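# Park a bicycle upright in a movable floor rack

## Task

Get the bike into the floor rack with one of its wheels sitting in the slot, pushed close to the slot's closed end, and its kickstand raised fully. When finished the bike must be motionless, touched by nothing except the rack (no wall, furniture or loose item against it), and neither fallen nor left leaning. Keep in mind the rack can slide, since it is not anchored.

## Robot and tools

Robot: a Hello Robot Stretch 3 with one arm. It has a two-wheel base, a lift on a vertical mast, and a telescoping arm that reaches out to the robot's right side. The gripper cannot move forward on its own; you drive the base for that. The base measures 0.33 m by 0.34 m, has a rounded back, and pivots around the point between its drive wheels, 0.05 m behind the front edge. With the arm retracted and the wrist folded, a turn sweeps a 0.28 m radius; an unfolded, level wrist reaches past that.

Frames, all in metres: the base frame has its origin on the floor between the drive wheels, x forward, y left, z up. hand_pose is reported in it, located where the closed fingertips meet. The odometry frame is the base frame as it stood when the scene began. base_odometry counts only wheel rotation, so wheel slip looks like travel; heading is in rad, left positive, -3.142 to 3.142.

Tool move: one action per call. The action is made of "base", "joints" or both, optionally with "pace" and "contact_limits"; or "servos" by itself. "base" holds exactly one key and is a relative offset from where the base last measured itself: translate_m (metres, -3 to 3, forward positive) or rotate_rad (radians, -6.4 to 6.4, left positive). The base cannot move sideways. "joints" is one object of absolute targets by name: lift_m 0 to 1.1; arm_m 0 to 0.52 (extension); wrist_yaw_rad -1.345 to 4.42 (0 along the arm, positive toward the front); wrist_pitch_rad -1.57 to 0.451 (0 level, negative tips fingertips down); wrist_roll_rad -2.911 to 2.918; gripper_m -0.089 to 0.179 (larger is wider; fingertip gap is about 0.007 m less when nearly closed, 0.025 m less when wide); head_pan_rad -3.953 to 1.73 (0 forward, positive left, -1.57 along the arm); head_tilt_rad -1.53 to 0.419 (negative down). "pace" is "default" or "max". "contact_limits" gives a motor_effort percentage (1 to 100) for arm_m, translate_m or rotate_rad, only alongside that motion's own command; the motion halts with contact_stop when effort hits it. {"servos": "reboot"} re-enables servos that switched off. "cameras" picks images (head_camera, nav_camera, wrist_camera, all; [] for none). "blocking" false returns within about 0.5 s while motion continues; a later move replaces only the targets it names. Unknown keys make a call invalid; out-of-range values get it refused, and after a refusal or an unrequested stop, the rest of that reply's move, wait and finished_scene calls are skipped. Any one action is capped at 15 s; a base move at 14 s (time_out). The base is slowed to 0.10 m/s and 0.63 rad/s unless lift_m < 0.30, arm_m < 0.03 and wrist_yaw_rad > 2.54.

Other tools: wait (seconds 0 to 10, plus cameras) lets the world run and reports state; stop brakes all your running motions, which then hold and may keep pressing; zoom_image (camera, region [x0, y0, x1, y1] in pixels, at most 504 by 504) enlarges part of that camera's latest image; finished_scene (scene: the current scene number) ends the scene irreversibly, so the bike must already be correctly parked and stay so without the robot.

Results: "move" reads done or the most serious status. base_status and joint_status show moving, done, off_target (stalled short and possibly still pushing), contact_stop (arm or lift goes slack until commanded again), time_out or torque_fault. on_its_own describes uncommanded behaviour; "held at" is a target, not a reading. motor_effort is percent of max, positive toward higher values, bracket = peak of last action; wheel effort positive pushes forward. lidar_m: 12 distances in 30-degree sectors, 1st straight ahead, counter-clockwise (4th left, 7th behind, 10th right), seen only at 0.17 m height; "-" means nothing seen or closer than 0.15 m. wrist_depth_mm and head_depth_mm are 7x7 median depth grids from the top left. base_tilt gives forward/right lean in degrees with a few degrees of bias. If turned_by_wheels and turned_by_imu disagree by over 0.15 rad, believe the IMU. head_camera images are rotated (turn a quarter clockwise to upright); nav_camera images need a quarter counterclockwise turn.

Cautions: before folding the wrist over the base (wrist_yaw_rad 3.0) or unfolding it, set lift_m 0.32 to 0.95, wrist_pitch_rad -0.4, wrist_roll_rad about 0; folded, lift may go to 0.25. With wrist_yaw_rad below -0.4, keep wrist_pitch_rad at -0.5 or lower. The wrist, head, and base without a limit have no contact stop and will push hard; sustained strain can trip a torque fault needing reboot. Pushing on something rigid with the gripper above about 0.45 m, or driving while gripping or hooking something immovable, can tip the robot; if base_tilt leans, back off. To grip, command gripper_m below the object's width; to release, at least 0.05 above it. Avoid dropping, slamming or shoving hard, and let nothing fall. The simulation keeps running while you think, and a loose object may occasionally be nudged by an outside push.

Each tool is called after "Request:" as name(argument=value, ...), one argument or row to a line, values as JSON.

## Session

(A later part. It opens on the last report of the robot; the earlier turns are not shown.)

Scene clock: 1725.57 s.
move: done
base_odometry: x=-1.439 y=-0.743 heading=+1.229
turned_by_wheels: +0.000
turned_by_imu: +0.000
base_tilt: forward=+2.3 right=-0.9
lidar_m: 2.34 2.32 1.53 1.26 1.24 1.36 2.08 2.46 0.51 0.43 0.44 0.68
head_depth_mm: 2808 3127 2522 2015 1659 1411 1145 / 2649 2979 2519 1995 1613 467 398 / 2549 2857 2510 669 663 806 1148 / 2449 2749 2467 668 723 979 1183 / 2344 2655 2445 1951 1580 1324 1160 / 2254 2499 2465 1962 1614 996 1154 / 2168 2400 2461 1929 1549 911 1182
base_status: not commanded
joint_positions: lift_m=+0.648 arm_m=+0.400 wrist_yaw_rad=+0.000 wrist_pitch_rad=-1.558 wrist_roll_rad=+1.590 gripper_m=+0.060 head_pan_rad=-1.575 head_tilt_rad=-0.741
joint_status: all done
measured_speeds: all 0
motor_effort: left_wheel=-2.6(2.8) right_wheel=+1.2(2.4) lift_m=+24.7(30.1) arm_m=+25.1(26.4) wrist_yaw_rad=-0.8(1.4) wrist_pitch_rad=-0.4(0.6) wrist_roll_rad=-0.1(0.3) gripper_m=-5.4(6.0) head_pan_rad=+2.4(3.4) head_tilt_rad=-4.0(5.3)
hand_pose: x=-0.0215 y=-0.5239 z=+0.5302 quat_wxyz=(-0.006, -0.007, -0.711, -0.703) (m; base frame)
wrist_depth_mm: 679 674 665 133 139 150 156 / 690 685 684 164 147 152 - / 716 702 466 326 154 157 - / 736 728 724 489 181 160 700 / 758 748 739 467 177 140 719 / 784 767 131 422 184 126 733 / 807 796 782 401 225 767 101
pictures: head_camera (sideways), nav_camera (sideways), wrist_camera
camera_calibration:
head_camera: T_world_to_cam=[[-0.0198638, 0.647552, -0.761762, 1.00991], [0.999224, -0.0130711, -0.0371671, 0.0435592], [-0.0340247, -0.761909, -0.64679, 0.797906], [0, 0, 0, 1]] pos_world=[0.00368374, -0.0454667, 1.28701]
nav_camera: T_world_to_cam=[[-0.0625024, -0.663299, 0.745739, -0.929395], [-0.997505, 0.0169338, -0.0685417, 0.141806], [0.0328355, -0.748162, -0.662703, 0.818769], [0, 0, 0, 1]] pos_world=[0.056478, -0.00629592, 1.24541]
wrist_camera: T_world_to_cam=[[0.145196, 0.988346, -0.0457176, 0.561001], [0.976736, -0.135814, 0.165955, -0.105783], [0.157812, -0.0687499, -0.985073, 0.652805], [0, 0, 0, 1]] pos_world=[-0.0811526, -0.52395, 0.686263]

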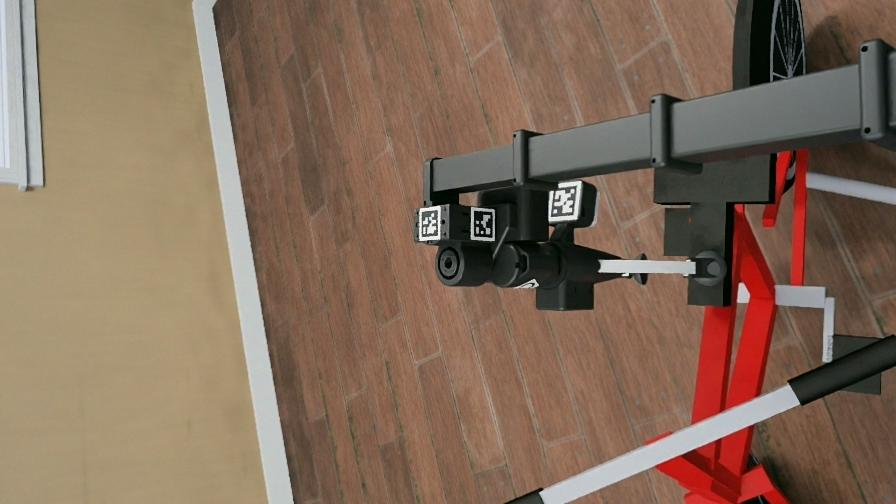

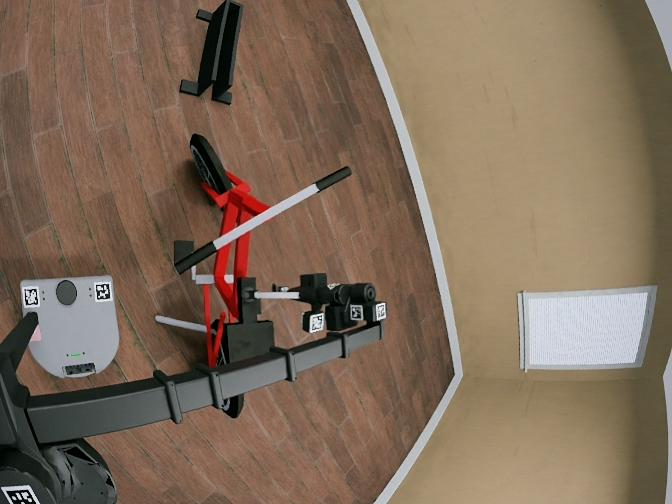

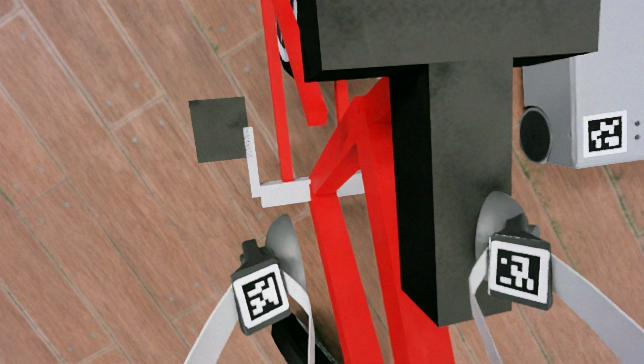

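Request:
move(
  joints={"gripper_m": 0.12, "arm_m": 0.36},
  cameras=[],
)

Request:
move(
  joints={"lift_m": 0.76},
  cameras=[],
)

Request:
move(
  base={"translate_m": -0.11},
  joints={"arm_m": 0.294, "wrist_roll_rad": 0.0, "gripper_m": 0.179},
)

Scene clock: 1753.63 s.
move: done
base_odometry: x=-1.439 y=-0.743 heading=+1.229
turned_by_wheels: +0.000
turned_by_imu: -0.001
base_tilt: forward=+2.3 right=-0.8
lidar_m: 2.33 2.31 1.53 1.26 1.25 1.35 2.08 2.46 0.51 0.43 0.44 0.68
head_depth_mm: 2787 3148 2535 2000 1653 1399 1169 / 2662 3018 2535 2004 1604 460 405 / 2559 2893 2516 1981 597 804 1149 / 2448 2751 2498 1968 644 880 1178 / 2344 2648 2463 1945 1614 1320 1153 / 2255 2539 2454 1956 1602 1000 1157 / 2190 2409 2418 1949 1563 886 1187
base_status: not commanded
joint_positions: lift_m=+0.648 arm_m=+0.360 wrist_yaw_rad=+0.000 wrist_pitch_rad=-1.556 wrist_roll_rad=+1.590 gripper_m=+0.120 head_pan_rad=-1.575 head_tilt_rad=-0.741
joint_status: all done
measured_speeds: all 0
motor_effort: left_wheel=-2.6(2.8) right_wheel=+2.6(2.6) lift_m=+29.9(30.1) arm_m=-19.7(22.8) wrist_yaw_rad=+0.3(1.2) wrist_pitch_rad=+0.0(0.6) wrist_roll_rad=-0.1(0.3) gripper_m=+0.1(80.6) head_pan_rad=+2.6(3.0) head_tilt_rad=-4.6(5.3)
hand_pose: x=-0.0215 y=-0.4843 z=+0.5301 quat_wxyz=(-0.006, -0.007, -0.712, -0.702) (m; base frame)
wrist_depth_mm: 676 673 135 141 149 156 - / 692 686 151 146 153 674 - / 719 712 466 168 156 675 - / 737 731 719 235 160 709 693 / 767 753 743 255 164 141 715 / 788 767 148 417 169 125 115 / 801 120 550 400 772 760 764
pictures: none
No camera images: "cameras" was empty.

Scene clock: 1755.50 s.
move: done
base_odometry: x=-1.439 y=-0.743 heading=+1.229
turned_by_wheels: +0.000
turned_by_imu: +0.000
base_tilt: forward=+2.3 right=-0.8
lidar_m: 2.34 2.32 1.53 1.25 1.25 1.35 2.07 2.46 0.51 0.43 0.44 0.68
head_depth_mm: 2793 3171 2565 1999 1651 351 291 / 2666 3001 2544 516 390 351 801 / 2542 2914 2500 556 1554 817 1155 / 2443 2749 2473 562 1509 882 1182 / 2344 2642 2485 1941 1583 1321 1158 / 2294 2501 2484 1941 1615 998 1153 / 2179 2426 2442 1946 1562 883 1190
base_status: not commanded
joint_positions: lift_m=+0.760 arm_m=+0.360 wrist_yaw_rad=+0.000 wrist_pitch_rad=-1.556 wrist_roll_rad=+1.590 gripper_m=+0.120 head_pan_rad=-1.575 head_tilt_rad=-0.741
joint_status: all done
measured_speeds: all 0
motor_effort: left_wheel=-2.4(2.8) right_wheel=+2.2(2.2) lift_m=+29.9(32.3) arm_m=-18.8(19.8) wrist_yaw_rad=+0.7(1.3) wrist_pitch_rad=-0.3(0.8) wrist_roll_rad=-0.1(0.3) gripper_m=+0.2(1.4) head_pan_rad=+2.4(3.2) head_tilt_rad=-3.6(5.2)
hand_pose: x=-0.0215 y=-0.4844 z=+0.6421 quat_wxyz=(-0.006, -0.007, -0.712, -0.702) (m; base frame)
wrist_depth_mm: 790 790 786 247 262 762 - / 808 801 802 254 268 - - / 837 827 587 351 804 792 618 / 867 858 853 365 828 820 818 / 878 870 874 543 861 141 834 / 910 883 147 509 874 125 116 / 967 120 920 497 904 901 -
pictures: none
No camera images: "cameras" was empty.

Scene clock: 1757.70 s.
move: done
base_odometry: x=-1.476 y=-0.847 heading=+1.229
turned_by_wheels: +0.000
turned_by_imu: -0.001
base_tilt: forward=+2.3 right=-0.8
lidar_m: 2.44 2.42 1.51 1.21 1.21 1.31 2.01 2.37 0.51 0.48 0.46 0.74
head_depth_mm: 2851 3115 2550 2002 1653 351 303 / 2711 3033 2537 1831 407 351 1107 / 2599 2949 2517 504 1555 1033 1165 / 2485 2811 2497 514 539 808 1154 / 2393 2672 2452 1973 1588 869 1175 / 2298 2578 2432 1935 1615 1063 1155 / 2217 2461 2453 1906 1613 998 1132
base_status: done
joint_positions: lift_m=+0.760 arm_m=+0.294 wrist_yaw_rad=+0.000 wrist_pitch_rad=-1.556 wrist_roll_rad=+0.005 gripper_m=+0.179 head_pan_rad=-1.575 head_tilt_rad=-0.741
joint_status: all done
measured_speeds: all 0
motor_effort: left_wheel=-1.5(7.0) right_wheel=-0.2(5.4) lift_m=+29.5(30.0) arm_m=-19.3(21.0) wrist_yaw_rad=+0.1(1.3) wrist_pitch_rad=-0.3(0.6) wrist_roll_rad=-1.7(6.0) gripper_m=+1.1(82.9) head_pan_rad=+2.4(3.2) head_tilt_rad=-5.1(5.2)
hand_pose: x=-0.0216 y=-0.4187 z=+0.6421 quat_wxyz=(+0.503, +0.495, -0.504, -0.498) (m; base frame)
wrist_depth_mm: 789 791 774 774 771 762 751 / 814 801 573 247 247 444 780 / 410 320 272 264 266 794 797 / 865 853 843 287 822 819 802 / 891 884 871 860 851 861 132 / 909 142 896 899 - 871 112 / 944 125 940 917 - 888 878
pictures: head_camera (sideways), nav_camera (sideways), wrist_camera
camera_calibration:
head_camera: T_world_to_cam=[[-0.0198724, 0.64758, -0.761738, 1.00988], [0.999224, -0.0130562, -0.0371675, 0.0435596], [-0.0340143, -0.761886, -0.646818, 0.797942], [0, 0, 0, 1]] pos_world=[0.00368436, -0.0454662, 1.287]
nav_camera: T_world_to_cam=[[-0.0624936, -0.663328, 0.745715, -0.929363], [-0.997505, 0.0169229, -0.0685413, 0.141805], [0.0328457, -0.748138, -0.66273, 0.818805], [0, 0, 0, 1]] pos_world=[0.0564781, -0.00629317, 1.24541]
wrist_camera: T_world_to_cam=[[-0.990839, 0.130513, -0.0347093, 0.0713641], [0.123885, 0.980717, 0.151151, 0.34852], [0.0537672, 0.145466, -0.987901, 0.859575], [0, 0, 0, 1]] pos_world=[-0.018683, -0.476153, 0.798973]

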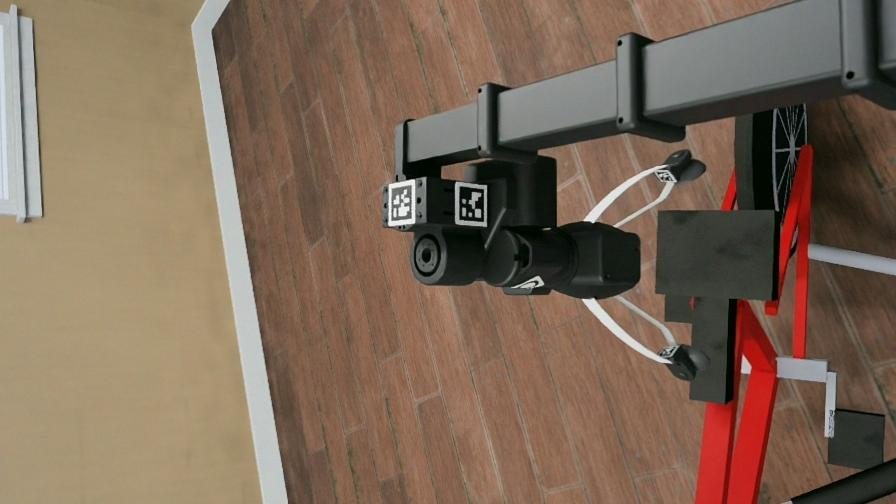

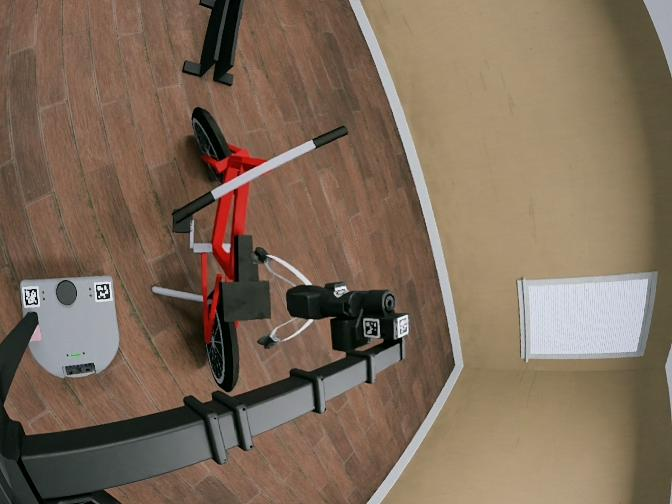

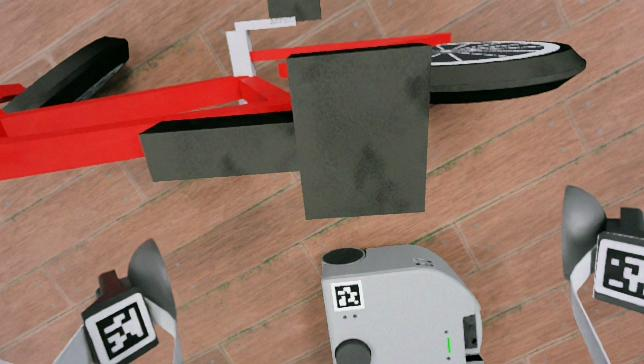

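Request:
move(
  base={"translate_m": -0.01},
  joints={"arm_m": 0.287},
  cameras=[],
)

Request:
move(
  joints={"lift_m": 0.645},
  cameras=["head_camera","wrist_camera"],
)

Scene clock: 1769.10 s.
move: done
base_odometry: x=-1.479 y=-0.856 heading=+1.229
turned_by_wheels: +0.000
turned_by_imu: -0.001
base_tilt: forward=+2.3 right=-0.8
lidar_m: 2.45 2.43 1.51 1.21 1.20 1.30 2.00 2.35 0.51 0.48 0.46 0.74
head_depth_mm: 2812 3183 2547 2021 1652 351 304 / 2720 3048 2529 1817 408 351 1109 / 2587 2898 2516 502 1528 990 1173 / 2491 2782 2481 509 529 813 1162 / 2407 2641 2489 1950 1579 835 1175 / 2301 2583 2468 1928 1615 1320 1134 / 2208 2474 2428 1939 1597 1001 1129
base_status: done
joint_positions: lift_m=+0.760 arm_m=+0.287 wrist_yaw_rad=+0.000 wrist_pitch_rad=-1.556 wrist_roll_rad=+0.004 gripper_m=+0.179 head_pan_rad=-1.575 head_tilt_rad=-0.741
joint_status: all done
measured_speeds: all 0
motor_effort: left_wheel=-3.0(5.8) right_wheel=-1.8(5.6) lift_m=+28.4(28.8) arm_m=-19.6(20.6) wrist_yaw_rad=-0.6(1.0) wrist_pitch_rad=-0.3(0.6) wrist_roll_rad=-1.8(1.8) gripper_m=-0.2(1.4) head_pan_rad=+2.5(3.1) head_tilt_rad=-4.3(5.3)
hand_pose: x=-0.0216 y=-0.4117 z=+0.6421 quat_wxyz=(+0.503, +0.495, -0.504, -0.498) (m; base frame)
wrist_depth_mm: 795 785 764 771 763 759 755 / 534 801 565 249 248 784 777 / 316 318 271 265 800 799 784 / 855 851 860 - 819 825 811 / 884 873 873 859 845 853 132 / 920 142 895 896 - 872 112 / 922 125 928 914 - 894 878
pictures: none
No camera images: "cameras" was empty.

Scene clock: 1770.97 s.
move: done
base_odometry: x=-1.479 y=-0.856 heading=+1.229
turned_by_wheels: +0.000
turned_by_imu: +0.000
base_tilt: forward=+2.3 right=-0.8
lidar_m: 2.45 2.42 1.51 1.21 1.20 1.30 2.00 2.35 0.51 0.48 0.47 0.74
head_depth_mm: 2851 3179 2523 1992 1661 1403 1188 / 2697 3036 2522 1968 1643 473 405 / 2591 2950 2515 1979 572 758 1165 / 2485 2798 2485 1972 581 777 1162 / 2412 2696 2439 1949 1619 809 1180 / 2314 2564 2468 1922 1610 1318 1129 / 2227 2466 2451 1936 1605 1006 1132
base_status: not commanded
joint_positions: lift_m=+0.645 arm_m=+0.287 wrist_yaw_rad=+0.000 wrist_pitch_rad=-1.556 wrist_roll_rad=+0.004 gripper_m=+0.179 head_pan_rad=-1.575 head_tilt_rad=-0.741
joint_status: all done
measured_speeds: all 0
motor_effort: left_wheel=-3.1(3.3) right_wheel=-1.8(2.3) lift_m=+23.1(27.6) arm_m=-18.0(19.4) wrist_yaw_rad=+0.3(1.8) wrist_pitch_rad=-0.5(0.7) wrist_roll_rad=-1.6(1.8) gripper_m=-0.1(1.6) head_pan_rad=+2.5(3.1) head_tilt_rad=-3.8(5.0)
hand_pose: x=-0.0216 y=-0.4117 z=+0.5271 quat_wxyz=(+0.503, +0.495, -0.504, -0.498) (m; base frame)
wrist_depth_mm: 671 663 132 132 133 638 641 / 377 429 143 140 140 300 664 / 156 152 152 149 148 685 671 / 164 161 160 159 158 693 688 / 745 744 739 171 170 730 132 / 772 142 763 706 - 737 112 / 800 125 786 791 - 778 748
pictures: head_camera (sideways), wrist_camera
camera_calibration:
head_camera: T_world_to_cam=[[-0.0198724, 0.64758, -0.761738, 1.00988], [0.999224, -0.0130562, -0.0371675, 0.0435596], [-0.0340143, -0.761886, -0.646818, 0.797942], [0, 0, 0, 1]] pos_world=[0.00368436, -0.0454662, 1.287]
wrist_camera: T_world_to_cam=[[-0.990861, 0.130342, -0.0347069, 0.0663865], [0.123716, 0.980738, 0.151151, 0.359042], [0.0537397, 0.145476, -0.987901, 0.744948], [0, 0, 0, 1]] pos_world=[-0.0186727, -0.469151, 0.68397]

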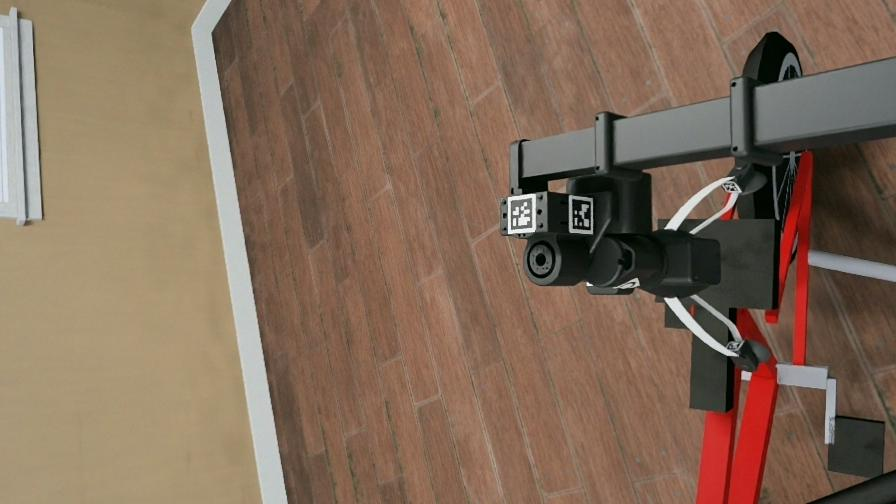

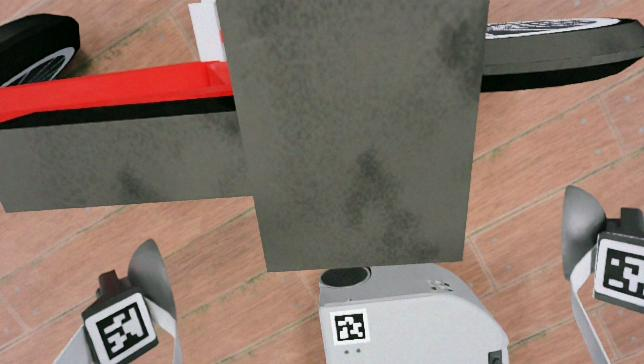

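Request:
move(
  joints={"gripper_m": 0.04},
  cameras=["wrist_camera"],
)

Scene clock: 1778.03 s.
move: done
base_odometry: x=-1.479 y=-0.856 heading=+1.228
turned_by_wheels: +0.000
turned_by_imu: -0.001
base_tilt: forward=+2.3 right=-0.8
lidar_m: 2.45 2.43 1.51 1.20 1.20 1.30 2.00 2.35 0.51 0.48 0.46 0.74
head_depth_mm: 2883 3127 2554 2012 1647 1401 1192 / 2686 3040 2543 1995 1647 473 405 / 2612 2934 2536 1960 572 967 1171 / 2454 2812 2491 1967 582 742 1157 / 2380 2678 2451 1957 1625 871 1182 / 2307 2566 2444 1952 1616 1322 1137 / 2210 2452 2408 1939 1597 1001 1129
base_status: not commanded
joint_positions: lift_m=+0.645 arm_m=+0.287 wrist_yaw_rad=+0.000 wrist_pitch_rad=-1.556 wrist_roll_rad=+0.005 gripper_m=+0.041 head_pan_rad=-1.575 head_tilt_rad=-0.741
joint_status: all done
measured_speeds: all 0
motor_effort: left_wheel=-3.0(3.3) right_wheel=+2.0(2.6) lift_m=+27.6(27.9) arm_m=-15.1(16.5) wrist_yaw_rad=-0.7(1.3) wrist_pitch_rad=+0.1(0.8) wrist_roll_rad=-1.6(1.8) gripper_m=-14.7(89.6) head_pan_rad=+2.8(3.2) head_tilt_rad=-4.4(5.0)
hand_pose: x=-0.0216 y=-0.4117 z=+0.5271 quat_wxyz=(+0.503, +0.495, -0.504, -0.498) (m; base frame)
wrist_depth_mm: 674 674 131 132 132 637 642 / 377 427 144 140 141 302 660 / 155 153 151 149 148 677 683 / 164 161 160 160 159 698 697 / 761 749 728 171 170 700 711 / 773 780 131 694 - 123 723 / 803 796 783 782 - - 743
pictures: wrist_camera
camera_calibration:
wrist_camera: T_world_to_cam=[[-0.990859, 0.130357, -0.034707, 0.0663929], [0.123731, 0.980736, 0.151151, 0.359041], [0.053742, 0.145475, -0.987901, 0.744948], [0, 0, 0, 1]] pos_world=[-0.0186735, -0.469151, 0.68397]

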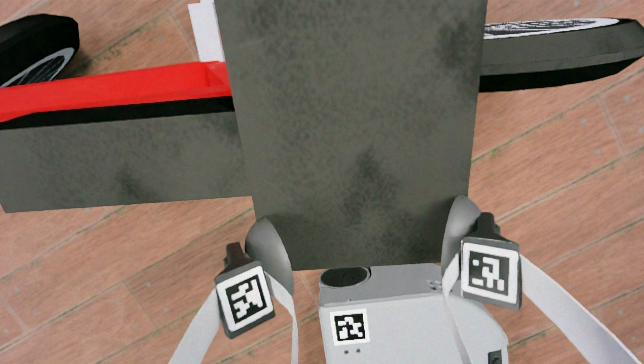

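Request:
move(
  joints={"gripper_m": 0.005},
  cameras=[],
)

Request:
move(
  joints={"arm_m": 0.337, "lift_m": 0.655},
)

Scene clock: 1780.83 s.
move: done
base_odometry: x=-1.479 y=-0.856 heading=+1.228
turned_by_wheels: +0.000
turned_by_imu: -0.001
base_tilt: forward=+2.3 right=-0.9
lidar_m: 2.45 2.43 1.51 1.21 1.20 1.31 2.00 2.35 0.51 0.48 0.47 0.74
head_depth_mm: 2834 3181 2551 2007 1658 1392 1187 / 2727 2984 2516 1975 1646 472 404 / 2595 2929 2474 1997 573 965 1162 / 2485 2800 2526 1963 579 752 1156 / 2404 2699 2461 1959 1620 871 1179 / 2313 2566 2447 1935 1607 1315 1138 / 2229 2480 2440 1924 1609 1002 1133
base_status: not commanded
joint_positions: lift_m=+0.645 arm_m=+0.287 wrist_yaw_rad=+0.000 wrist_pitch_rad=-1.557 wrist_roll_rad=+0.005 gripper_m=+0.006 head_pan_rad=-1.575 head_tilt_rad=-0.741
joint_status: all done
measured_speeds: all 0
motor_effort: left_wheel=-3.2(3.3) right_wheel=+2.7(3.1) lift_m=+21.8(28.7) arm_m=-13.6(14.3) wrist_yaw_rad=-1.5(1.5) wrist_pitch_rad=+0.1(0.7) wrist_roll_rad=-1.5(1.8) gripper_m=-22.4(95.3) head_pan_rad=+2.5(3.2) head_tilt_rad=-4.3(4.8)
hand_pose: x=-0.0216 y=-0.4115 z=+0.5272 quat_wxyz=(+0.502, +0.495, -0.504, -0.498) (m; base frame)
wrist_depth_mm: 674 662 131 132 133 441 640 / 387 425 144 140 141 305 661 / 155 153 151 149 149 674 680 / 164 161 161 160 159 700 700 / 752 749 737 171 169 719 714 / 777 775 130 179 129 120 739 / 795 795 792 780 - 758 741
pictures: none
No camera images: "cameras" was empty.

Scene clock: 1782.30 s.
move: contact_stop
base_odometry: x=-1.479 y=-0.856 heading=+1.228
turned_by_wheels: +0.000
turned_by_imu: -0.018
base_tilt: forward=+2.3 right=-0.8
lidar_m: 2.46 2.43 1.52 1.21 1.20 1.29 1.95 2.35 0.51 0.49 0.46 0.74
head_depth_mm: 2939 3108 2564 2018 1656 1406 1195 / 2744 3018 2520 1995 1568 441 388 / 2638 2935 2492 1978 599 1044 1163 / 2519 2848 2468 1975 624 791 1148 / 2380 2734 2488 1956 1612 979 1184 / 2340 2580 2465 1930 1599 1321 1153 / 2226 2470 2445 1917 1589 1010 1125
base_status: not commanded
joint_positions: lift_m=+0.665 arm_m=+0.337 wrist_yaw_rad=-0.001 wrist_pitch_rad=-1.558 wrist_roll_rad=+0.004 gripper_m=+0.005 head_pan_rad=-1.575 head_tilt_rad=-0.741
joint_status: lift_m contact_stop (moved +0.020 of +0.010); the others done
measured_speeds: translate_m=+0.000 rotate_rad=+0.000 lift_m=+0.004 arm_m=+0.000 wrist_yaw_rad=+0.000 wrist_pitch_rad=+0.000 wrist_roll_rad=+0.000 head_pan_rad=+0.000 head_tilt_rad=+0.000
on_its_own: lift_m is slack since a contact_stop (your +0.655 is given up)
motor_effort: left_wheel=-0.3(3.1) right_wheel=+4.9(5.2) lift_m=+21.5(26.2) arm_m=+20.9(30.4) wrist_yaw_rad=+1.3(2.5) wrist_pitch_rad=-0.3(1.0) wrist_roll_rad=-1.5(1.8) gripper_m=-1.2(22.7) head_pan_rad=+2.5(3.0) head_tilt_rad=-4.3(4.7)
hand_pose: x=-0.0216 y=-0.4613 z=+0.5476 quat_wxyz=(+0.502, +0.495, -0.504, -0.498) (m; base frame)
wrist_depth_mm: 691 688 677 669 675 674 670 / 518 707 700 488 355 482 421 / 383 439 463 157 157 332 698 / 245 214 203 169 168 721 711 / 188 184 183 163 155 752 736 / 811 802 786 129 125 763 768 / 832 817 807 802 - 781 781
pictures: head_camera (sideways), nav_camera (sideways), wrist_camera
camera_calibration:
head_camera: T_world_to_cam=[[-0.0199288, 0.648041, -0.761345, 1.00936], [0.999225, -0.0129432, -0.0371726, 0.0435662], [-0.0339436, -0.761496, -0.647281, 0.798544], [0, 0, 0, 1]] pos_world=[0.00368851, -0.0454573, 1.28698]
nav_camera: T_world_to_cam=[[-0.0624357, -0.663786, 0.745312, -0.928838], [-0.997506, 0.0168743, -0.0685338, 0.141796], [0.0329152, -0.747732, -0.663184, 0.819396], [0, 0, 0, 1]] pos_world=[0.0564788, -0.00625428, 1.2454]
wrist_camera: T_world_to_cam=[[-0.990742, 0.13131, -0.0344755, 0.0739086], [0.124615, 0.98036, 0.152858, 0.403499], [0.0538701, 0.147146, -0.987647, 0.772993], [0, 0, 0, 1]] pos_world=[-0.0186989, -0.519022, 0.704314]

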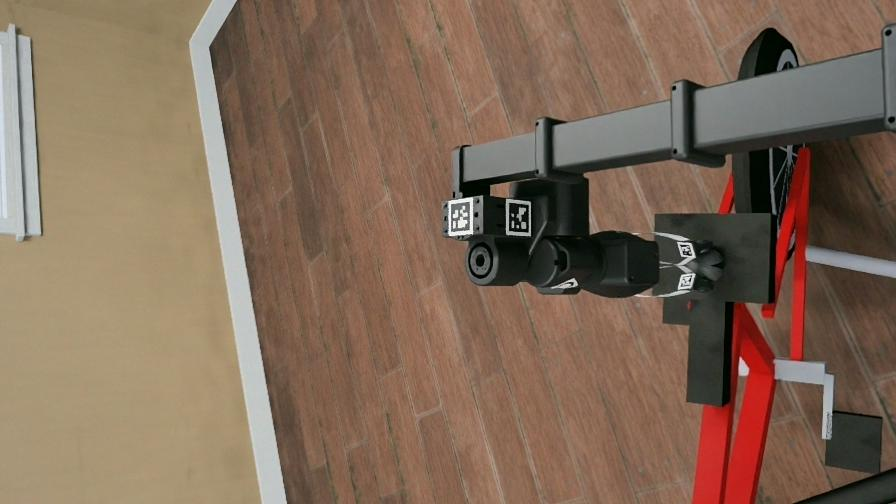

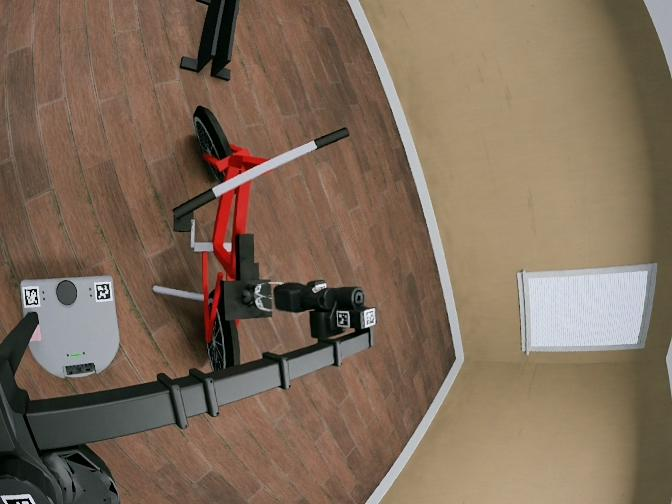

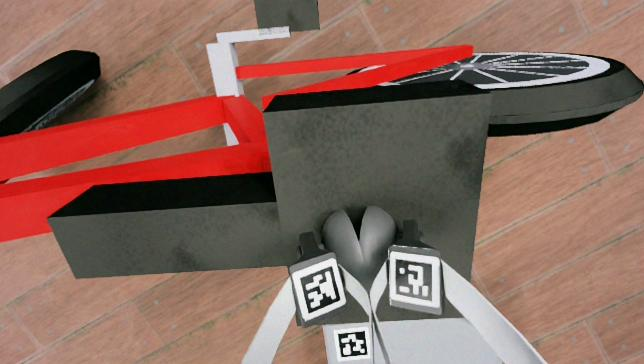

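Request:
move(
  joints={"lift_m": 0.74, "arm_m": 0.28},
  cameras=[],
)

Request:
move(
  joints={"arm_m": 0.02, "wrist_pitch_rad": -1.2, "wrist_roll_rad": 1.57, "head_tilt_rad": -0.8},
  pace="max",
)

Scene clock: 1842.93 s.
move: done
base_odometry: x=-1.479 y=-0.856 heading=+1.228
turned_by_wheels: +0.000
turned_by_imu: -0.001
base_tilt: forward=+2.3 right=-0.8
lidar_m: 2.45 2.43 1.53 1.21 1.20 1.30 1.95 2.35 0.51 0.49 0.46 0.75
head_depth_mm: 2916 3126 2534 2014 1655 1317 311 / 2751 3103 2492 1934 423 372 342 / 2616 2950 2499 524 536 1399 1161 / 2487 2842 2497 524 529 781 1138 / 2440 2672 2434 1956 1611 892 1184 / 2305 2575 2450 1950 1607 1321 1154 / 2226 2455 2434 1946 1598 1012 1133
base_status: not commanded
joint_positions: lift_m=+0.740 arm_m=+0.280 wrist_yaw_rad=-0.001 wrist_pitch_rad=-1.556 wrist_roll_rad=+0.004 gripper_m=+0.005 head_pan_rad=-1.575 head_tilt_rad=-0.741
joint_status: all done
measured_speeds: all 0
motor_effort: left_wheel=-0.2(0.4) right_wheel=+4.4(5.1) lift_m=+30.0(31.0) arm_m=-19.7(21.0) wrist_yaw_rad=-0.1(1.8) wrist_pitch_rad=+0.1(0.8) wrist_roll_rad=-1.3(1.6) gripper_m=+0.7(1.3) head_pan_rad=+2.6(3.6) head_tilt_rad=-3.2(4.9)
hand_pose: x=-0.0216 y=-0.4045 z=+0.6221 quat_wxyz=(+0.502, +0.495, -0.504, -0.498) (m; base frame)
wrist_depth_mm: 773 761 762 224 224 733 738 / 470 506 513 232 232 773 764 / 293 253 250 247 250 780 768 / 848 828 825 263 805 806 807 / 879 861 856 151 822 834 818 / 891 893 872 129 126 845 844 / 912 901 895 897 - 860 871
pictures: none
No camera images: "cameras" was empty.

Scene clock: 1844.83 s.
move: done
base_odometry: x=-1.479 y=-0.856 heading=+1.228
turned_by_wheels: +0.000
turned_by_imu: +0.000
base_tilt: forward=+2.3 right=-0.8
lidar_m: 2.46 2.43 1.52 1.21 1.20 1.29 1.95 2.35 0.51 0.48 0.46 0.74
head_depth_mm: 2914 3039 2347 1885 1595 1360 303 / 2781 3011 2324 1859 1583 985 304 / 2683 2884 2302 1850 1582 996 311 / 2560 2791 2286 1868 1565 812 330 / 2446 2693 2295 1849 1545 963 1183 / 2322 2633 2273 1848 1552 1060 1156 / 2250 2520 2255 1838 1528 1251 1109
base_status: not commanded
joint_positions: lift_m=+0.740 arm_m=+0.020 wrist_yaw_rad=+0.001 wrist_pitch_rad=-1.206 wrist_roll_rad=+1.567 gripper_m=+0.005 head_pan_rad=-1.575 head_tilt_rad=-0.790
joint_status: all done
measured_speeds: all 0
motor_effort: left_wheel=-0.3(0.5) right_wheel=+4.3(4.9) lift_m=+27.3(30.1) arm_m=-19.8(21.4) wrist_yaw_rad=-1.3(1.5) wrist_pitch_rad=+0.5(2.9) wrist_roll_rad=+0.8(5.0) gripper_m=-0.3(1.4) head_pan_rad=+2.5(3.2) head_tilt_rad=-4.5(5.5)
hand_pose: x=-0.0215 y=-0.2336 z=+0.6307 quat_wxyz=(+0.002, +0.001, -0.823, -0.567) (m; base frame)
wrist_depth_mm: - - 686 800 732 - - / - - 588 811 747 - - / - - 576 843 774 - 500 / - - 516 887 792 738 659 / - - 468 152 792 746 681 / - - 408 129 126 765 698 / - - 378 957 901 763 728
pictures: head_camera (sideways), nav_camera (sideways), wrist_camera
camera_calibration:
head_camera: T_world_to_cam=[[-0.0199539, 0.684539, -0.728703, 0.966821], [0.999236, -0.0108337, -0.037539, 0.0440408], [-0.0335915, -0.728896, -0.6838, 0.846044], [0, 0, 0, 1]] pos_world=[0.00370458, -0.0446716, 1.2847]
nav_camera: T_world_to_cam=[[-0.0624027, -0.699503, 0.7119, -0.885293], [-0.997496, 0.0199367, -0.0678477, 0.140898], [0.0332668, -0.714351, -0.698996, 0.865973], [0, 0, 0, 1]] pos_world=[0.0564924, -0.00346538, 1.24511]
wrist_camera: T_world_to_cam=[[0.12225, 0.914852, -0.384838, 0.47495], [0.979618, -0.0489564, 0.194811, -0.0809366], [0.159383, -0.40081, -0.902191, 0.641885], [0, 0, 0, 1]] pos_world=[-0.0810817, -0.181197, 0.777649]

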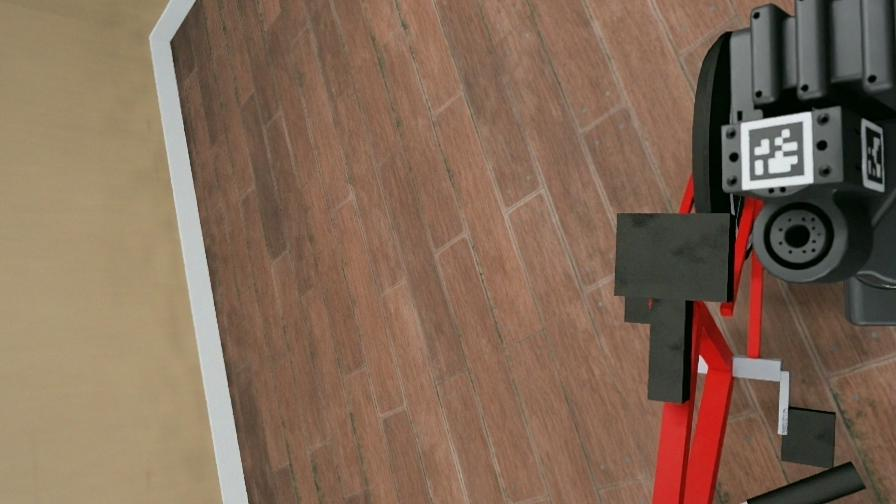

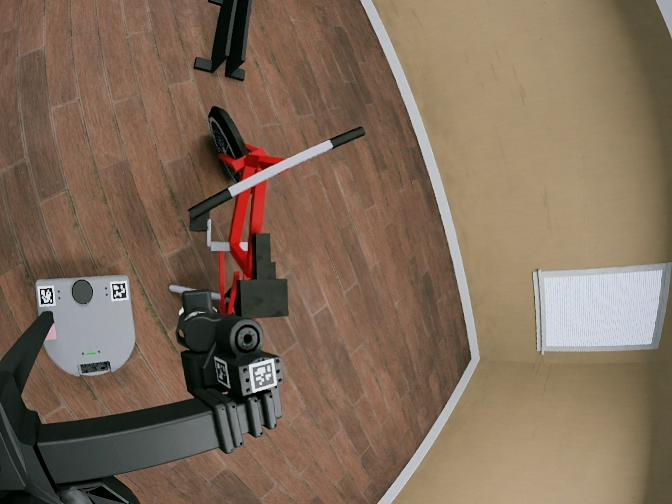

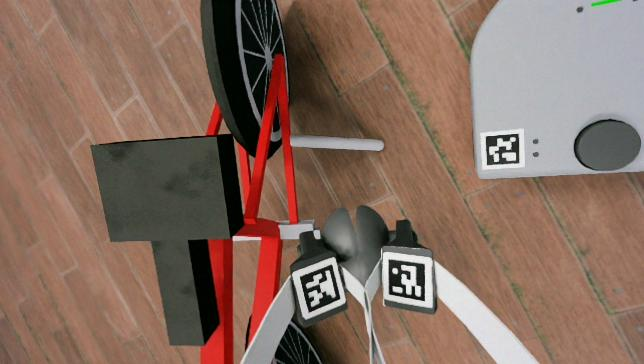

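Request:
zoom_image(
  camera="wrist_camera",
  region=[180, 0, 430, 240],
)

Scaled by 2.016.

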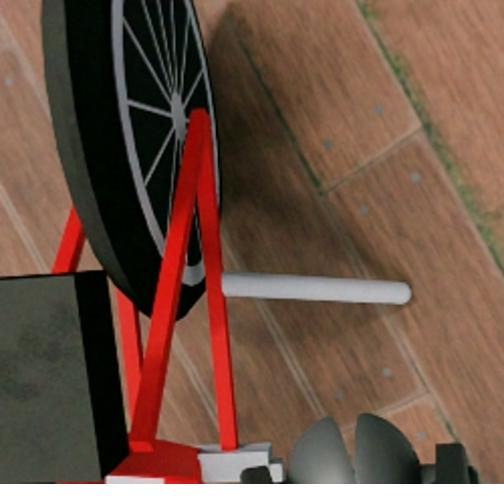

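Request:
move(
  base={"translate_m": 1.226},
  joints={"wrist_pitch_rad": -1.56, "arm_m": 0.0, "head_pan_rad": -1.5, "head_tilt_rad": -0.85},
  cameras=[],
)

Request:
move(
  joints={"arm_m": 0.452, "lift_m": 0.42, "wrist_roll_rad": 1.552, "gripper_m": 0.179},
  pace="max",
)

Scene clock: 1899.53 s.
move: done
base_odometry: x=-1.068 y=+0.299 heading=+1.228
turned_by_wheels: +0.000
turned_by_imu: +0.001
base_tilt: forward=+2.3 right=-0.8
lidar_m: 1.31 1.30 1.41 1.67 1.66 1.82 2.75 0.74 2.67 2.13 2.10 1.65
head_depth_mm: 2266 2557 2175 1791 1528 1324 296 / 2174 2438 2168 1777 1519 1244 292 / 2107 2425 2165 1791 1523 1208 310 / 2010 2328 2148 1764 1523 1232 331 / 1956 2222 2121 1753 1507 1241 1158 / 1886 2149 2099 1758 1499 1235 1148 / 1822 2076 2085 1729 1489 1298 1151
base_status: done
joint_positions: lift_m=+0.740 arm_m=+0.000 wrist_yaw_rad=+0.001 wrist_pitch_rad=-1.547 wrist_roll_rad=+1.567 gripper_m=+0.005 head_pan_rad=-1.506 head_tilt_rad=-0.839
joint_status: all done
joint sent to its limit — wrist_pitch_rad, lower limit.
measured_speeds: all 0
motor_effort: left_wheel=+2.3(8.3) right_wheel=+3.7(7.7) lift_m=+29.8(30.1) arm_m=-10.8(21.1) wrist_yaw_rad=-0.1(2.1) wrist_pitch_rad=-1.5(2.7) wrist_roll_rad=+0.8(1.0) gripper_m=+0.0(1.5) head_pan_rad=+3.1(3.7) head_tilt_rad=-5.1(7.1)
hand_pose: x=-0.0216 y=-0.1267 z=+0.6220 quat_wxyz=(+0.002, +0.001, -0.715, -0.699) (m; base frame)
wrist_depth_mm: 782 760 756 767 - 744 726 / 804 753 781 782 - 751 737 / 823 801 804 797 - 607 770 / 846 800 837 828 810 796 795 / 867 786 860 152 828 818 813 / 906 751 895 129 126 837 826 / 935 914 899 879 867 851 857
pictures: none
No camera images: "cameras" was empty.

Scene clock: 1902.47 s.
move: done
base_odometry: x=-1.068 y=+0.299 heading=+1.228
turned_by_wheels: +0.000
turned_by_imu: -0.001
base_tilt: forward=+2.3 right=-0.8
lidar_m: 1.32 1.30 1.41 1.68 1.66 1.82 2.75 0.74 2.67 2.13 2.10 1.65
head_depth_mm: 2285 2555 2182 1795 1523 1321 1178 / 2175 2464 2162 1788 1523 1252 1132 / 2099 2388 2126 1776 858 1161 1109 / 2028 2317 2117 1762 1413 1221 1161 / 1966 2210 2096 1757 1506 1239 1159 / 1888 2158 2120 1753 1483 1233 1157 / 1827 2083 2117 1746 1485 1294 1148
base_status: not commanded
joint_positions: lift_m=+0.420 arm_m=+0.452 wrist_yaw_rad=-0.001 wrist_pitch_rad=-1.550 wrist_roll_rad=+1.555 gripper_m=+0.179 head_pan_rad=-1.505 head_tilt_rad=-0.840
joint_status: all done
measured_speeds: all 0
motor_effort: left_wheel=+2.4(2.9) right_wheel=+3.9(4.3) lift_m=+22.9(28.2) arm_m=+15.3(21.2) wrist_yaw_rad=+0.4(2.1) wrist_pitch_rad=-1.4(2.1) wrist_roll_rad=-1.3(5.3) gripper_m=+0.6(83.4) head_pan_rad=+3.1(3.4) head_tilt_rad=-4.6(5.5)
hand_pose: x=-0.0215 y=-0.5779 z=+0.3020 quat_wxyz=(+0.005, +0.005, -0.714, -0.700) (m; base frame)
wrist_depth_mm: 449 443 443 433 432 431 425 / 466 462 449 443 443 438 433 / 478 474 467 456 455 451 447 / 490 487 477 470 460 466 458 / 500 493 496 481 479 475 132 / 523 142 507 497 494 494 112 / 531 125 521 508 368 500 499
pictures: head_camera (sideways), nav_camera (sideways), wrist_camera
camera_calibration:
head_camera: T_world_to_cam=[[-0.0700313, 0.716734, -0.693821, 0.921668], [0.99743, 0.0608482, -0.0378186, 0.0444134], [0.0151119, -0.694687, -0.719153, 0.891728], [0, 0, 0, 1]] pos_world=[0.00677066, -0.0438218, 1.28244]
nav_camera: T_world_to_cam=[[-0.0111351, -0.736562, 0.676278, -0.839186], [-0.996673, -0.0464359, -0.0669858, 0.139767], [0.0807428, -0.674774, -0.733594, 0.91068], [0, 0, 0, 1]] pos_world=[0.0564262, 0.0028811, 1.24496]
wrist_camera: T_world_to_cam=[[0.112037, 0.99225, -0.0537296, 0.60798], [0.980803, -0.101736, 0.166361, -0.055615], [0.159605, -0.0713367, -0.9846, 0.422715], [0, 0, 0, 1]] pos_world=[-0.0810365, -0.578771, 0.458124]

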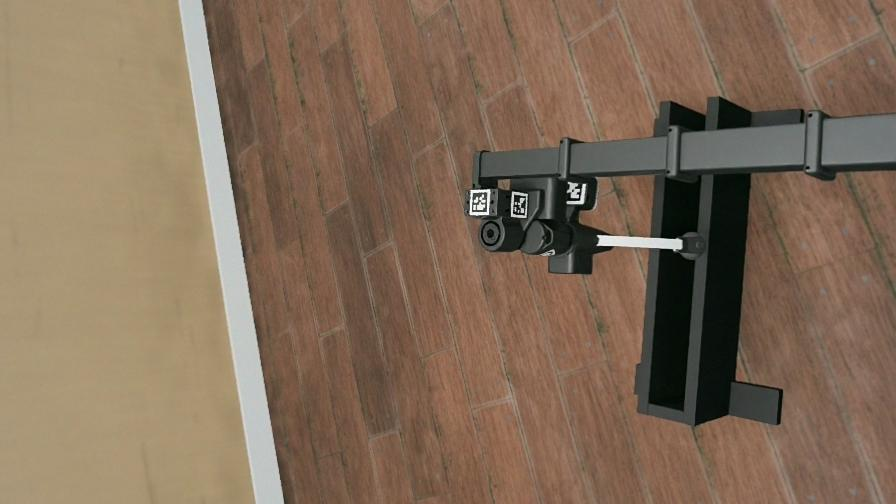

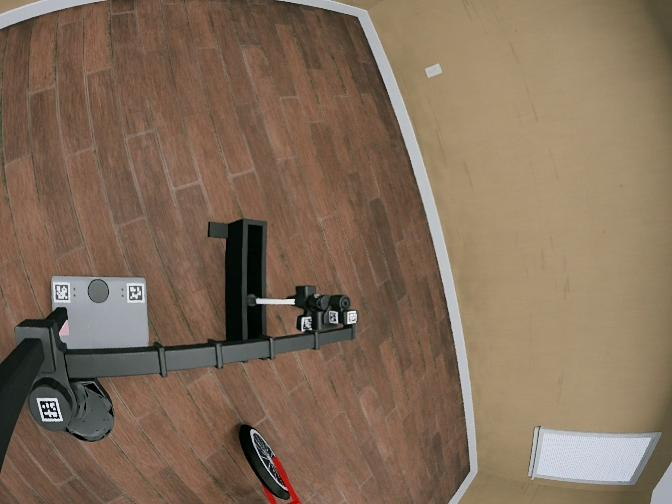

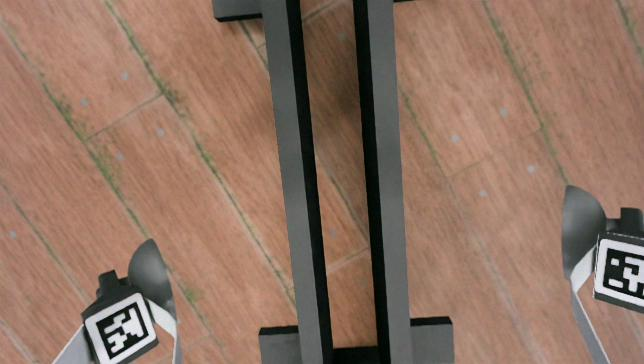

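Request:
move(
  cameras=["all"],
)

Scene clock: 1925.40 s.
base_odometry: x=-1.068 y=+0.299 heading=+1.228
turned_by_wheels: +0.000
turned_by_imu: -0.001
base_tilt: forward=+2.3 right=-0.8
lidar_m: 1.31 1.30 1.41 1.67 1.66 1.81 2.75 0.74 2.67 2.13 2.10 1.66
head_depth_mm: 2284 2554 2180 1793 1528 1336 1176 / 2179 2481 2152 1773 1516 1252 1135 / 2103 2421 2154 1775 859 1152 1108 / 2026 2318 2144 1757 1410 1226 1163 / 1978 2237 2129 1761 1493 1244 1157 / 1881 2145 2116 1747 1487 1231 1150 / 1839 2056 2100 1742 1482 1298 1153
base_status: not commanded
joint_positions: lift_m=+0.420 arm_m=+0.452 wrist_yaw_rad=-0.001 wrist_pitch_rad=-1.550 wrist_roll_rad=+1.555 gripper_m=+0.179 head_pan_rad=-1.505 head_tilt_rad=-0.840
joint_status: all done
measured_speeds: all 0
motor_effort: left_wheel=+2.6(2.9) right_wheel=+3.8(4.3) lift_m=+22.6(28.2) arm_m=-1.0(21.2) wrist_yaw_rad=+0.6(2.1) wrist_pitch_rad=-1.3(2.1) wrist_roll_rad=-1.2(5.3) gripper_m=-0.5(83.4) head_pan_rad=+2.1(3.4) head_tilt_rad=-5.1(5.5)
hand_pose: x=-0.0215 y=-0.5779 z=+0.3020 quat_wxyz=(+0.005, +0.005, -0.714, -0.700) (m; base frame)
wrist_depth_mm: 451 446 442 433 431 432 424 / 465 459 452 443 443 443 437 / 473 475 467 454 455 455 445 / 489 488 478 470 465 465 455 / 505 494 493 483 480 477 132 / 517 142 508 498 492 490 112 / 529 125 525 513 369 502 496
pictures: head_camera (sideways), nav_camera (sideways), wrist_camera
camera_calibration:
head_camera: T_world_to_cam=[[-0.0700313, 0.716734, -0.693821, 0.921668], [0.99743, 0.0608482, -0.0378186, 0.0444134], [0.0151119, -0.694687, -0.719153, 0.891728], [0, 0, 0, 1]] pos_world=[0.00677066, -0.0438218, 1.28244]
nav_camera: T_world_to_cam=[[-0.0111351, -0.736562, 0.676278, -0.839186], [-0.996673, -0.0464359, -0.0669858, 0.139767], [0.0807428, -0.674774, -0.733594, 0.91068], [0, 0, 0, 1]] pos_world=[0.0564262, 0.0028811, 1.24496]
wrist_camera: T_world_to_cam=[[0.112037, 0.99225, -0.0537296, 0.60798], [0.980803, -0.101736, 0.166361, -0.0556144], [0.159605, -0.0713366, -0.9846, 0.422712], [0, 0, 0, 1]] pos_world=[-0.0810365, -0.578771, 0.458121]

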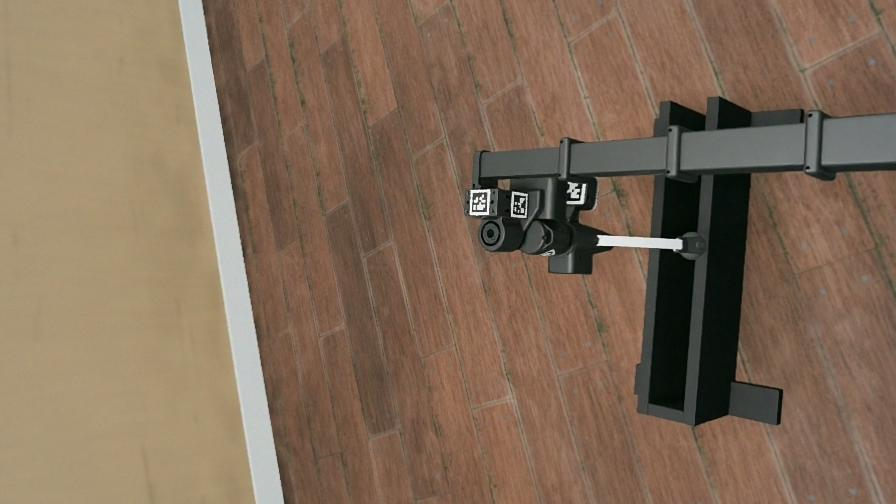

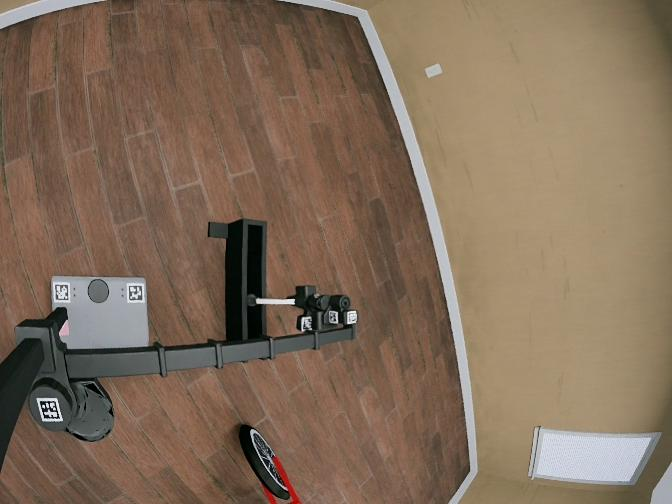

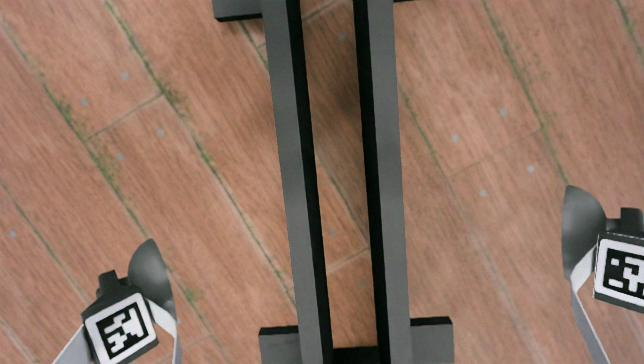

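Request:
move(
  joints={"lift_m": 0.212},
  cameras=["wrist_camera"],
)

Request:
move(
  joints={"gripper_m": 0.02},
  cameras=["wrist_camera"],
)

Request:
move(
  joints={"lift_m": 0.45},
  cameras=["wrist_camera","head_camera"],
)

Scene clock: 1941.47 s.
move: done
base_odometry: x=-1.068 y=+0.299 heading=+1.228
turned_by_wheels: +0.000
turned_by_imu: -0.001
base_tilt: forward=+2.3 right=-0.8
lidar_m: 1.31 1.30 1.40 1.68 1.66 1.82 2.75 0.74 2.67 2.12 2.10 1.65
head_depth_mm: 2263 2575 2178 1801 1532 1327 1176 / 2191 2448 2176 1763 1525 1272 1178 / 2099 2395 2152 1767 1493 937 819 / 2011 2318 2147 1761 1473 1193 1161 / 1957 2228 2104 1766 1496 1233 1158 / 1887 2136 2092 1755 1495 1237 1162 / 1850 2075 2095 1744 1497 1295 1145
base_status: not commanded
joint_positions: lift_m=+0.212 arm_m=+0.452 wrist_yaw_rad=-0.001 wrist_pitch_rad=-1.550 wrist_roll_rad=+1.555 gripper_m=+0.179 head_pan_rad=-1.505 head_tilt_rad=-0.840
joint_status: all done
measured_speeds: all 0
motor_effort: left_wheel=+2.6(2.9) right_wheel=+3.9(4.3) lift_m=+22.5(24.0) arm_m=-18.9(19.9) wrist_yaw_rad=+0.4(2.1) wrist_pitch_rad=-1.0(1.9) wrist_roll_rad=-1.2(1.4) gripper_m=+0.7(1.6) head_pan_rad=+2.4(3.1) head_tilt_rad=-4.5(5.3)
hand_pose: x=-0.0215 y=-0.5779 z=+0.0940 quat_wxyz=(+0.005, +0.005, -0.714, -0.700) (m; base frame)
wrist_depth_mm: 244 86 116 237 156 83 230 / 249 89 109 242 140 85 236 / 258 90 103 249 152 87 243 / 265 93 100 255 158 - 247 / 272 97 96 262 168 93 132 / 280 123 99 269 183 - 115 / 285 120 101 277 191 98 269
pictures: wrist_camera
camera_calibration:
wrist_camera: T_world_to_cam=[[0.112039, 0.99225, -0.0537295, 0.596791], [0.980802, -0.101738, 0.166361, -0.0210114], [0.159605, -0.0713369, -0.9846, 0.217917], [0, 0, 0, 1]] pos_world=[-0.0810365, -0.578758, 0.250122]

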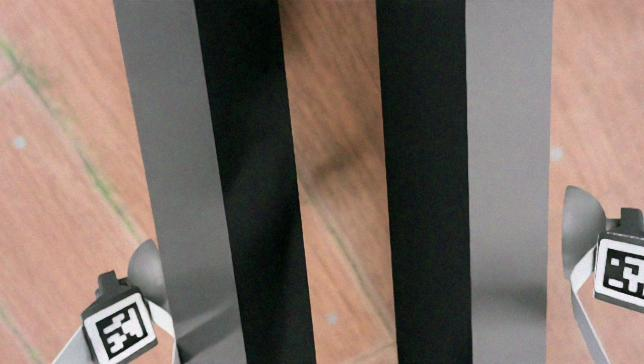

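Scene clock: 1943.87 s.
move: done
base_odometry: x=-1.068 y=+0.299 heading=+1.228
turned_by_wheels: +0.000
turned_by_imu: -0.001
base_tilt: forward=+2.3 right=-0.8
lidar_m: 1.31 1.30 1.41 1.67 1.66 1.81 2.75 0.74 2.67 2.13 2.10 1.65
head_depth_mm: 2276 2560 2165 1797 1530 1330 1181 / 2182 2463 2152 1788 1523 1274 1167 / 2115 2409 2159 1769 1484 938 815 / 2059 2309 2121 1762 1467 1196 1161 / 1967 2232 2097 1767 1492 1240 1157 / 1885 2131 2100 1743 1493 1240 1152 / 1836 2078 2081 1737 1481 1299 1156
base_status: not commanded
joint_positions: lift_m=+0.212 arm_m=+0.452 wrist_yaw_rad=-0.001 wrist_pitch_rad=-1.539 wrist_roll_rad=+1.555 gripper_m=+0.023 head_pan_rad=-1.505 head_tilt_rad=-0.840
joint_status: all done
measured_speeds: all 0
motor_effort: left_wheel=+2.6(2.8) right_wheel=+3.7(4.3) lift_m=+22.0(22.5) arm_m=-18.0(19.1) wrist_yaw_rad=+1.5(2.0) wrist_pitch_rad=-3.2(4.9) wrist_roll_rad=-1.1(1.4) gripper_m=-56.7(99.3) head_pan_rad=+2.4(3.1) head_tilt_rad=-5.0(5.5)
hand_pose: x=-0.0215 y=-0.5808 z=+0.0938 quat_wxyz=(+0.006, +0.005, -0.718, -0.696) (m; base frame)
wrist_depth_mm: 248 87 106 236 151 82 228 / 253 89 98 243 156 86 234 / 261 91 92 248 165 87 241 / 268 95 95 257 176 - 244 / 275 272 98 262 193 92 119 / 284 129 100 269 204 94 111 / 293 117 103 277 226 98 267
pictures: wrist_camera
camera_calibration:
wrist_camera: T_world_to_cam=[[0.111579, 0.99163, -0.0649558, 0.600348], [0.980852, -0.0993957, 0.167478, -0.0200148], [0.15962, -0.0823991, -0.983734, 0.211008], [0, 0, 0, 1]] pos_world=[-0.0810356, -0.579926, 0.249923]

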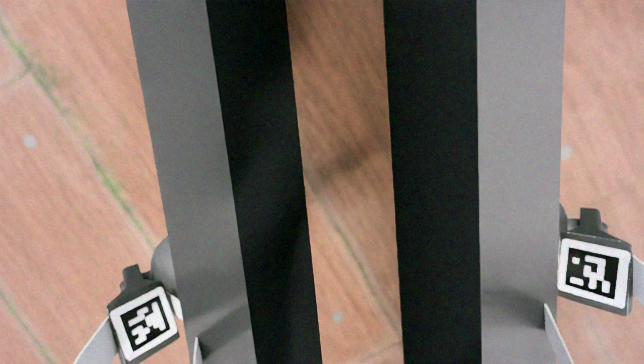

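Scene clock: 1946.87 s.
move: done
base_odometry: x=-1.068 y=+0.299 heading=+1.228
turned_by_wheels: +0.000
turned_by_imu: -0.001
base_tilt: forward=+2.3 right=-0.8
lidar_m: 1.31 1.30 1.41 1.68 1.66 1.81 2.75 0.74 2.68 2.13 2.10 1.65
head_depth_mm: 2275 2573 2155 1801 1525 1335 1170 / 2161 2483 2179 1790 1516 1007 590 / 2129 2412 2132 1773 841 1022 1120 / 2022 2326 2135 1765 980 1240 1166 / 1963 2239 2107 1763 1101 1237 1160 / 1896 2126 2106 1740 1101 1082 1160 / 1840 2054 2113 1738 1484 1302 1152
base_status: not commanded
joint_positions: lift_m=+0.450 arm_m=+0.452 wrist_yaw_rad=-0.001 wrist_pitch_rad=-1.541 wrist_roll_rad=+1.555 gripper_m=+0.026 head_pan_rad=-1.505 head_tilt_rad=-0.840
joint_status: all done
measured_speeds: all 0
on_its_own: gripper_m is held at +0.025, not at your +0.020, by its stall guard, which is not easing now
motor_effort: left_wheel=+2.3(2.8) right_wheel=+3.1(4.0) lift_m=+37.4(39.4) arm_m=-17.7(18.5) wrist_yaw_rad=+0.9(2.3) wrist_pitch_rad=-2.9(4.7) wrist_roll_rad=-1.2(1.2) gripper_m=-19.4(57.2) head_pan_rad=+2.5(3.0) head_tilt_rad=-5.0(5.7)
hand_pose: x=-0.0215 y=-0.5803 z=+0.3319 quat_wxyz=(+0.006, +0.005, -0.717, -0.697) (m; base frame)
wrist_depth_mm: 484 80 113 468 150 78 447 / 500 85 112 477 139 82 459 / 507 87 103 491 166 84 471 / 520 91 92 498 175 94 485 / 539 539 96 511 189 92 119 / 553 126 100 527 204 98 109 / 576 118 104 547 222 - 528
pictures: head_camera (sideways), wrist_camera
camera_calibration:
head_camera: T_world_to_cam=[[-0.0700314, 0.716734, -0.693821, 0.921668], [0.99743, 0.0608483, -0.0378186, 0.0444134], [0.015112, -0.694687, -0.719154, 0.891728], [0, 0, 0, 1]] pos_world=[0.00677066, -0.0438218, 1.28244]
wrist_camera: T_world_to_cam=[[0.111261, 0.991806, -0.0627774, 0.614622], [0.980885, -0.0994494, 0.167253, -0.0597793], [0.15964, -0.0801862, -0.983913, 0.446558], [0, 0, 0, 1]] pos_world=[-0.0810353, -0.579724, 0.487957]

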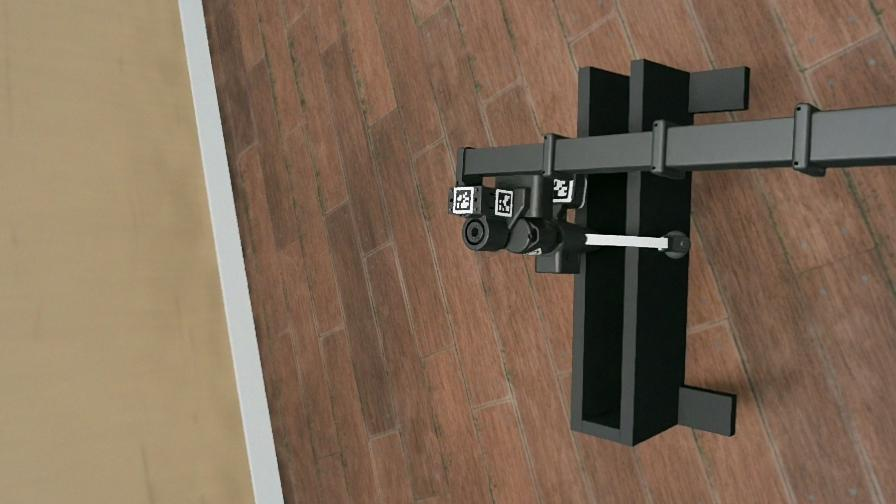

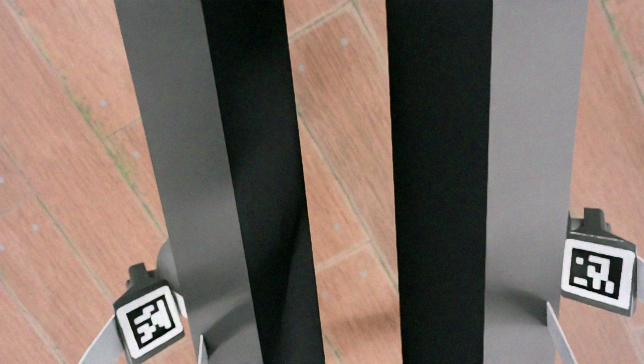

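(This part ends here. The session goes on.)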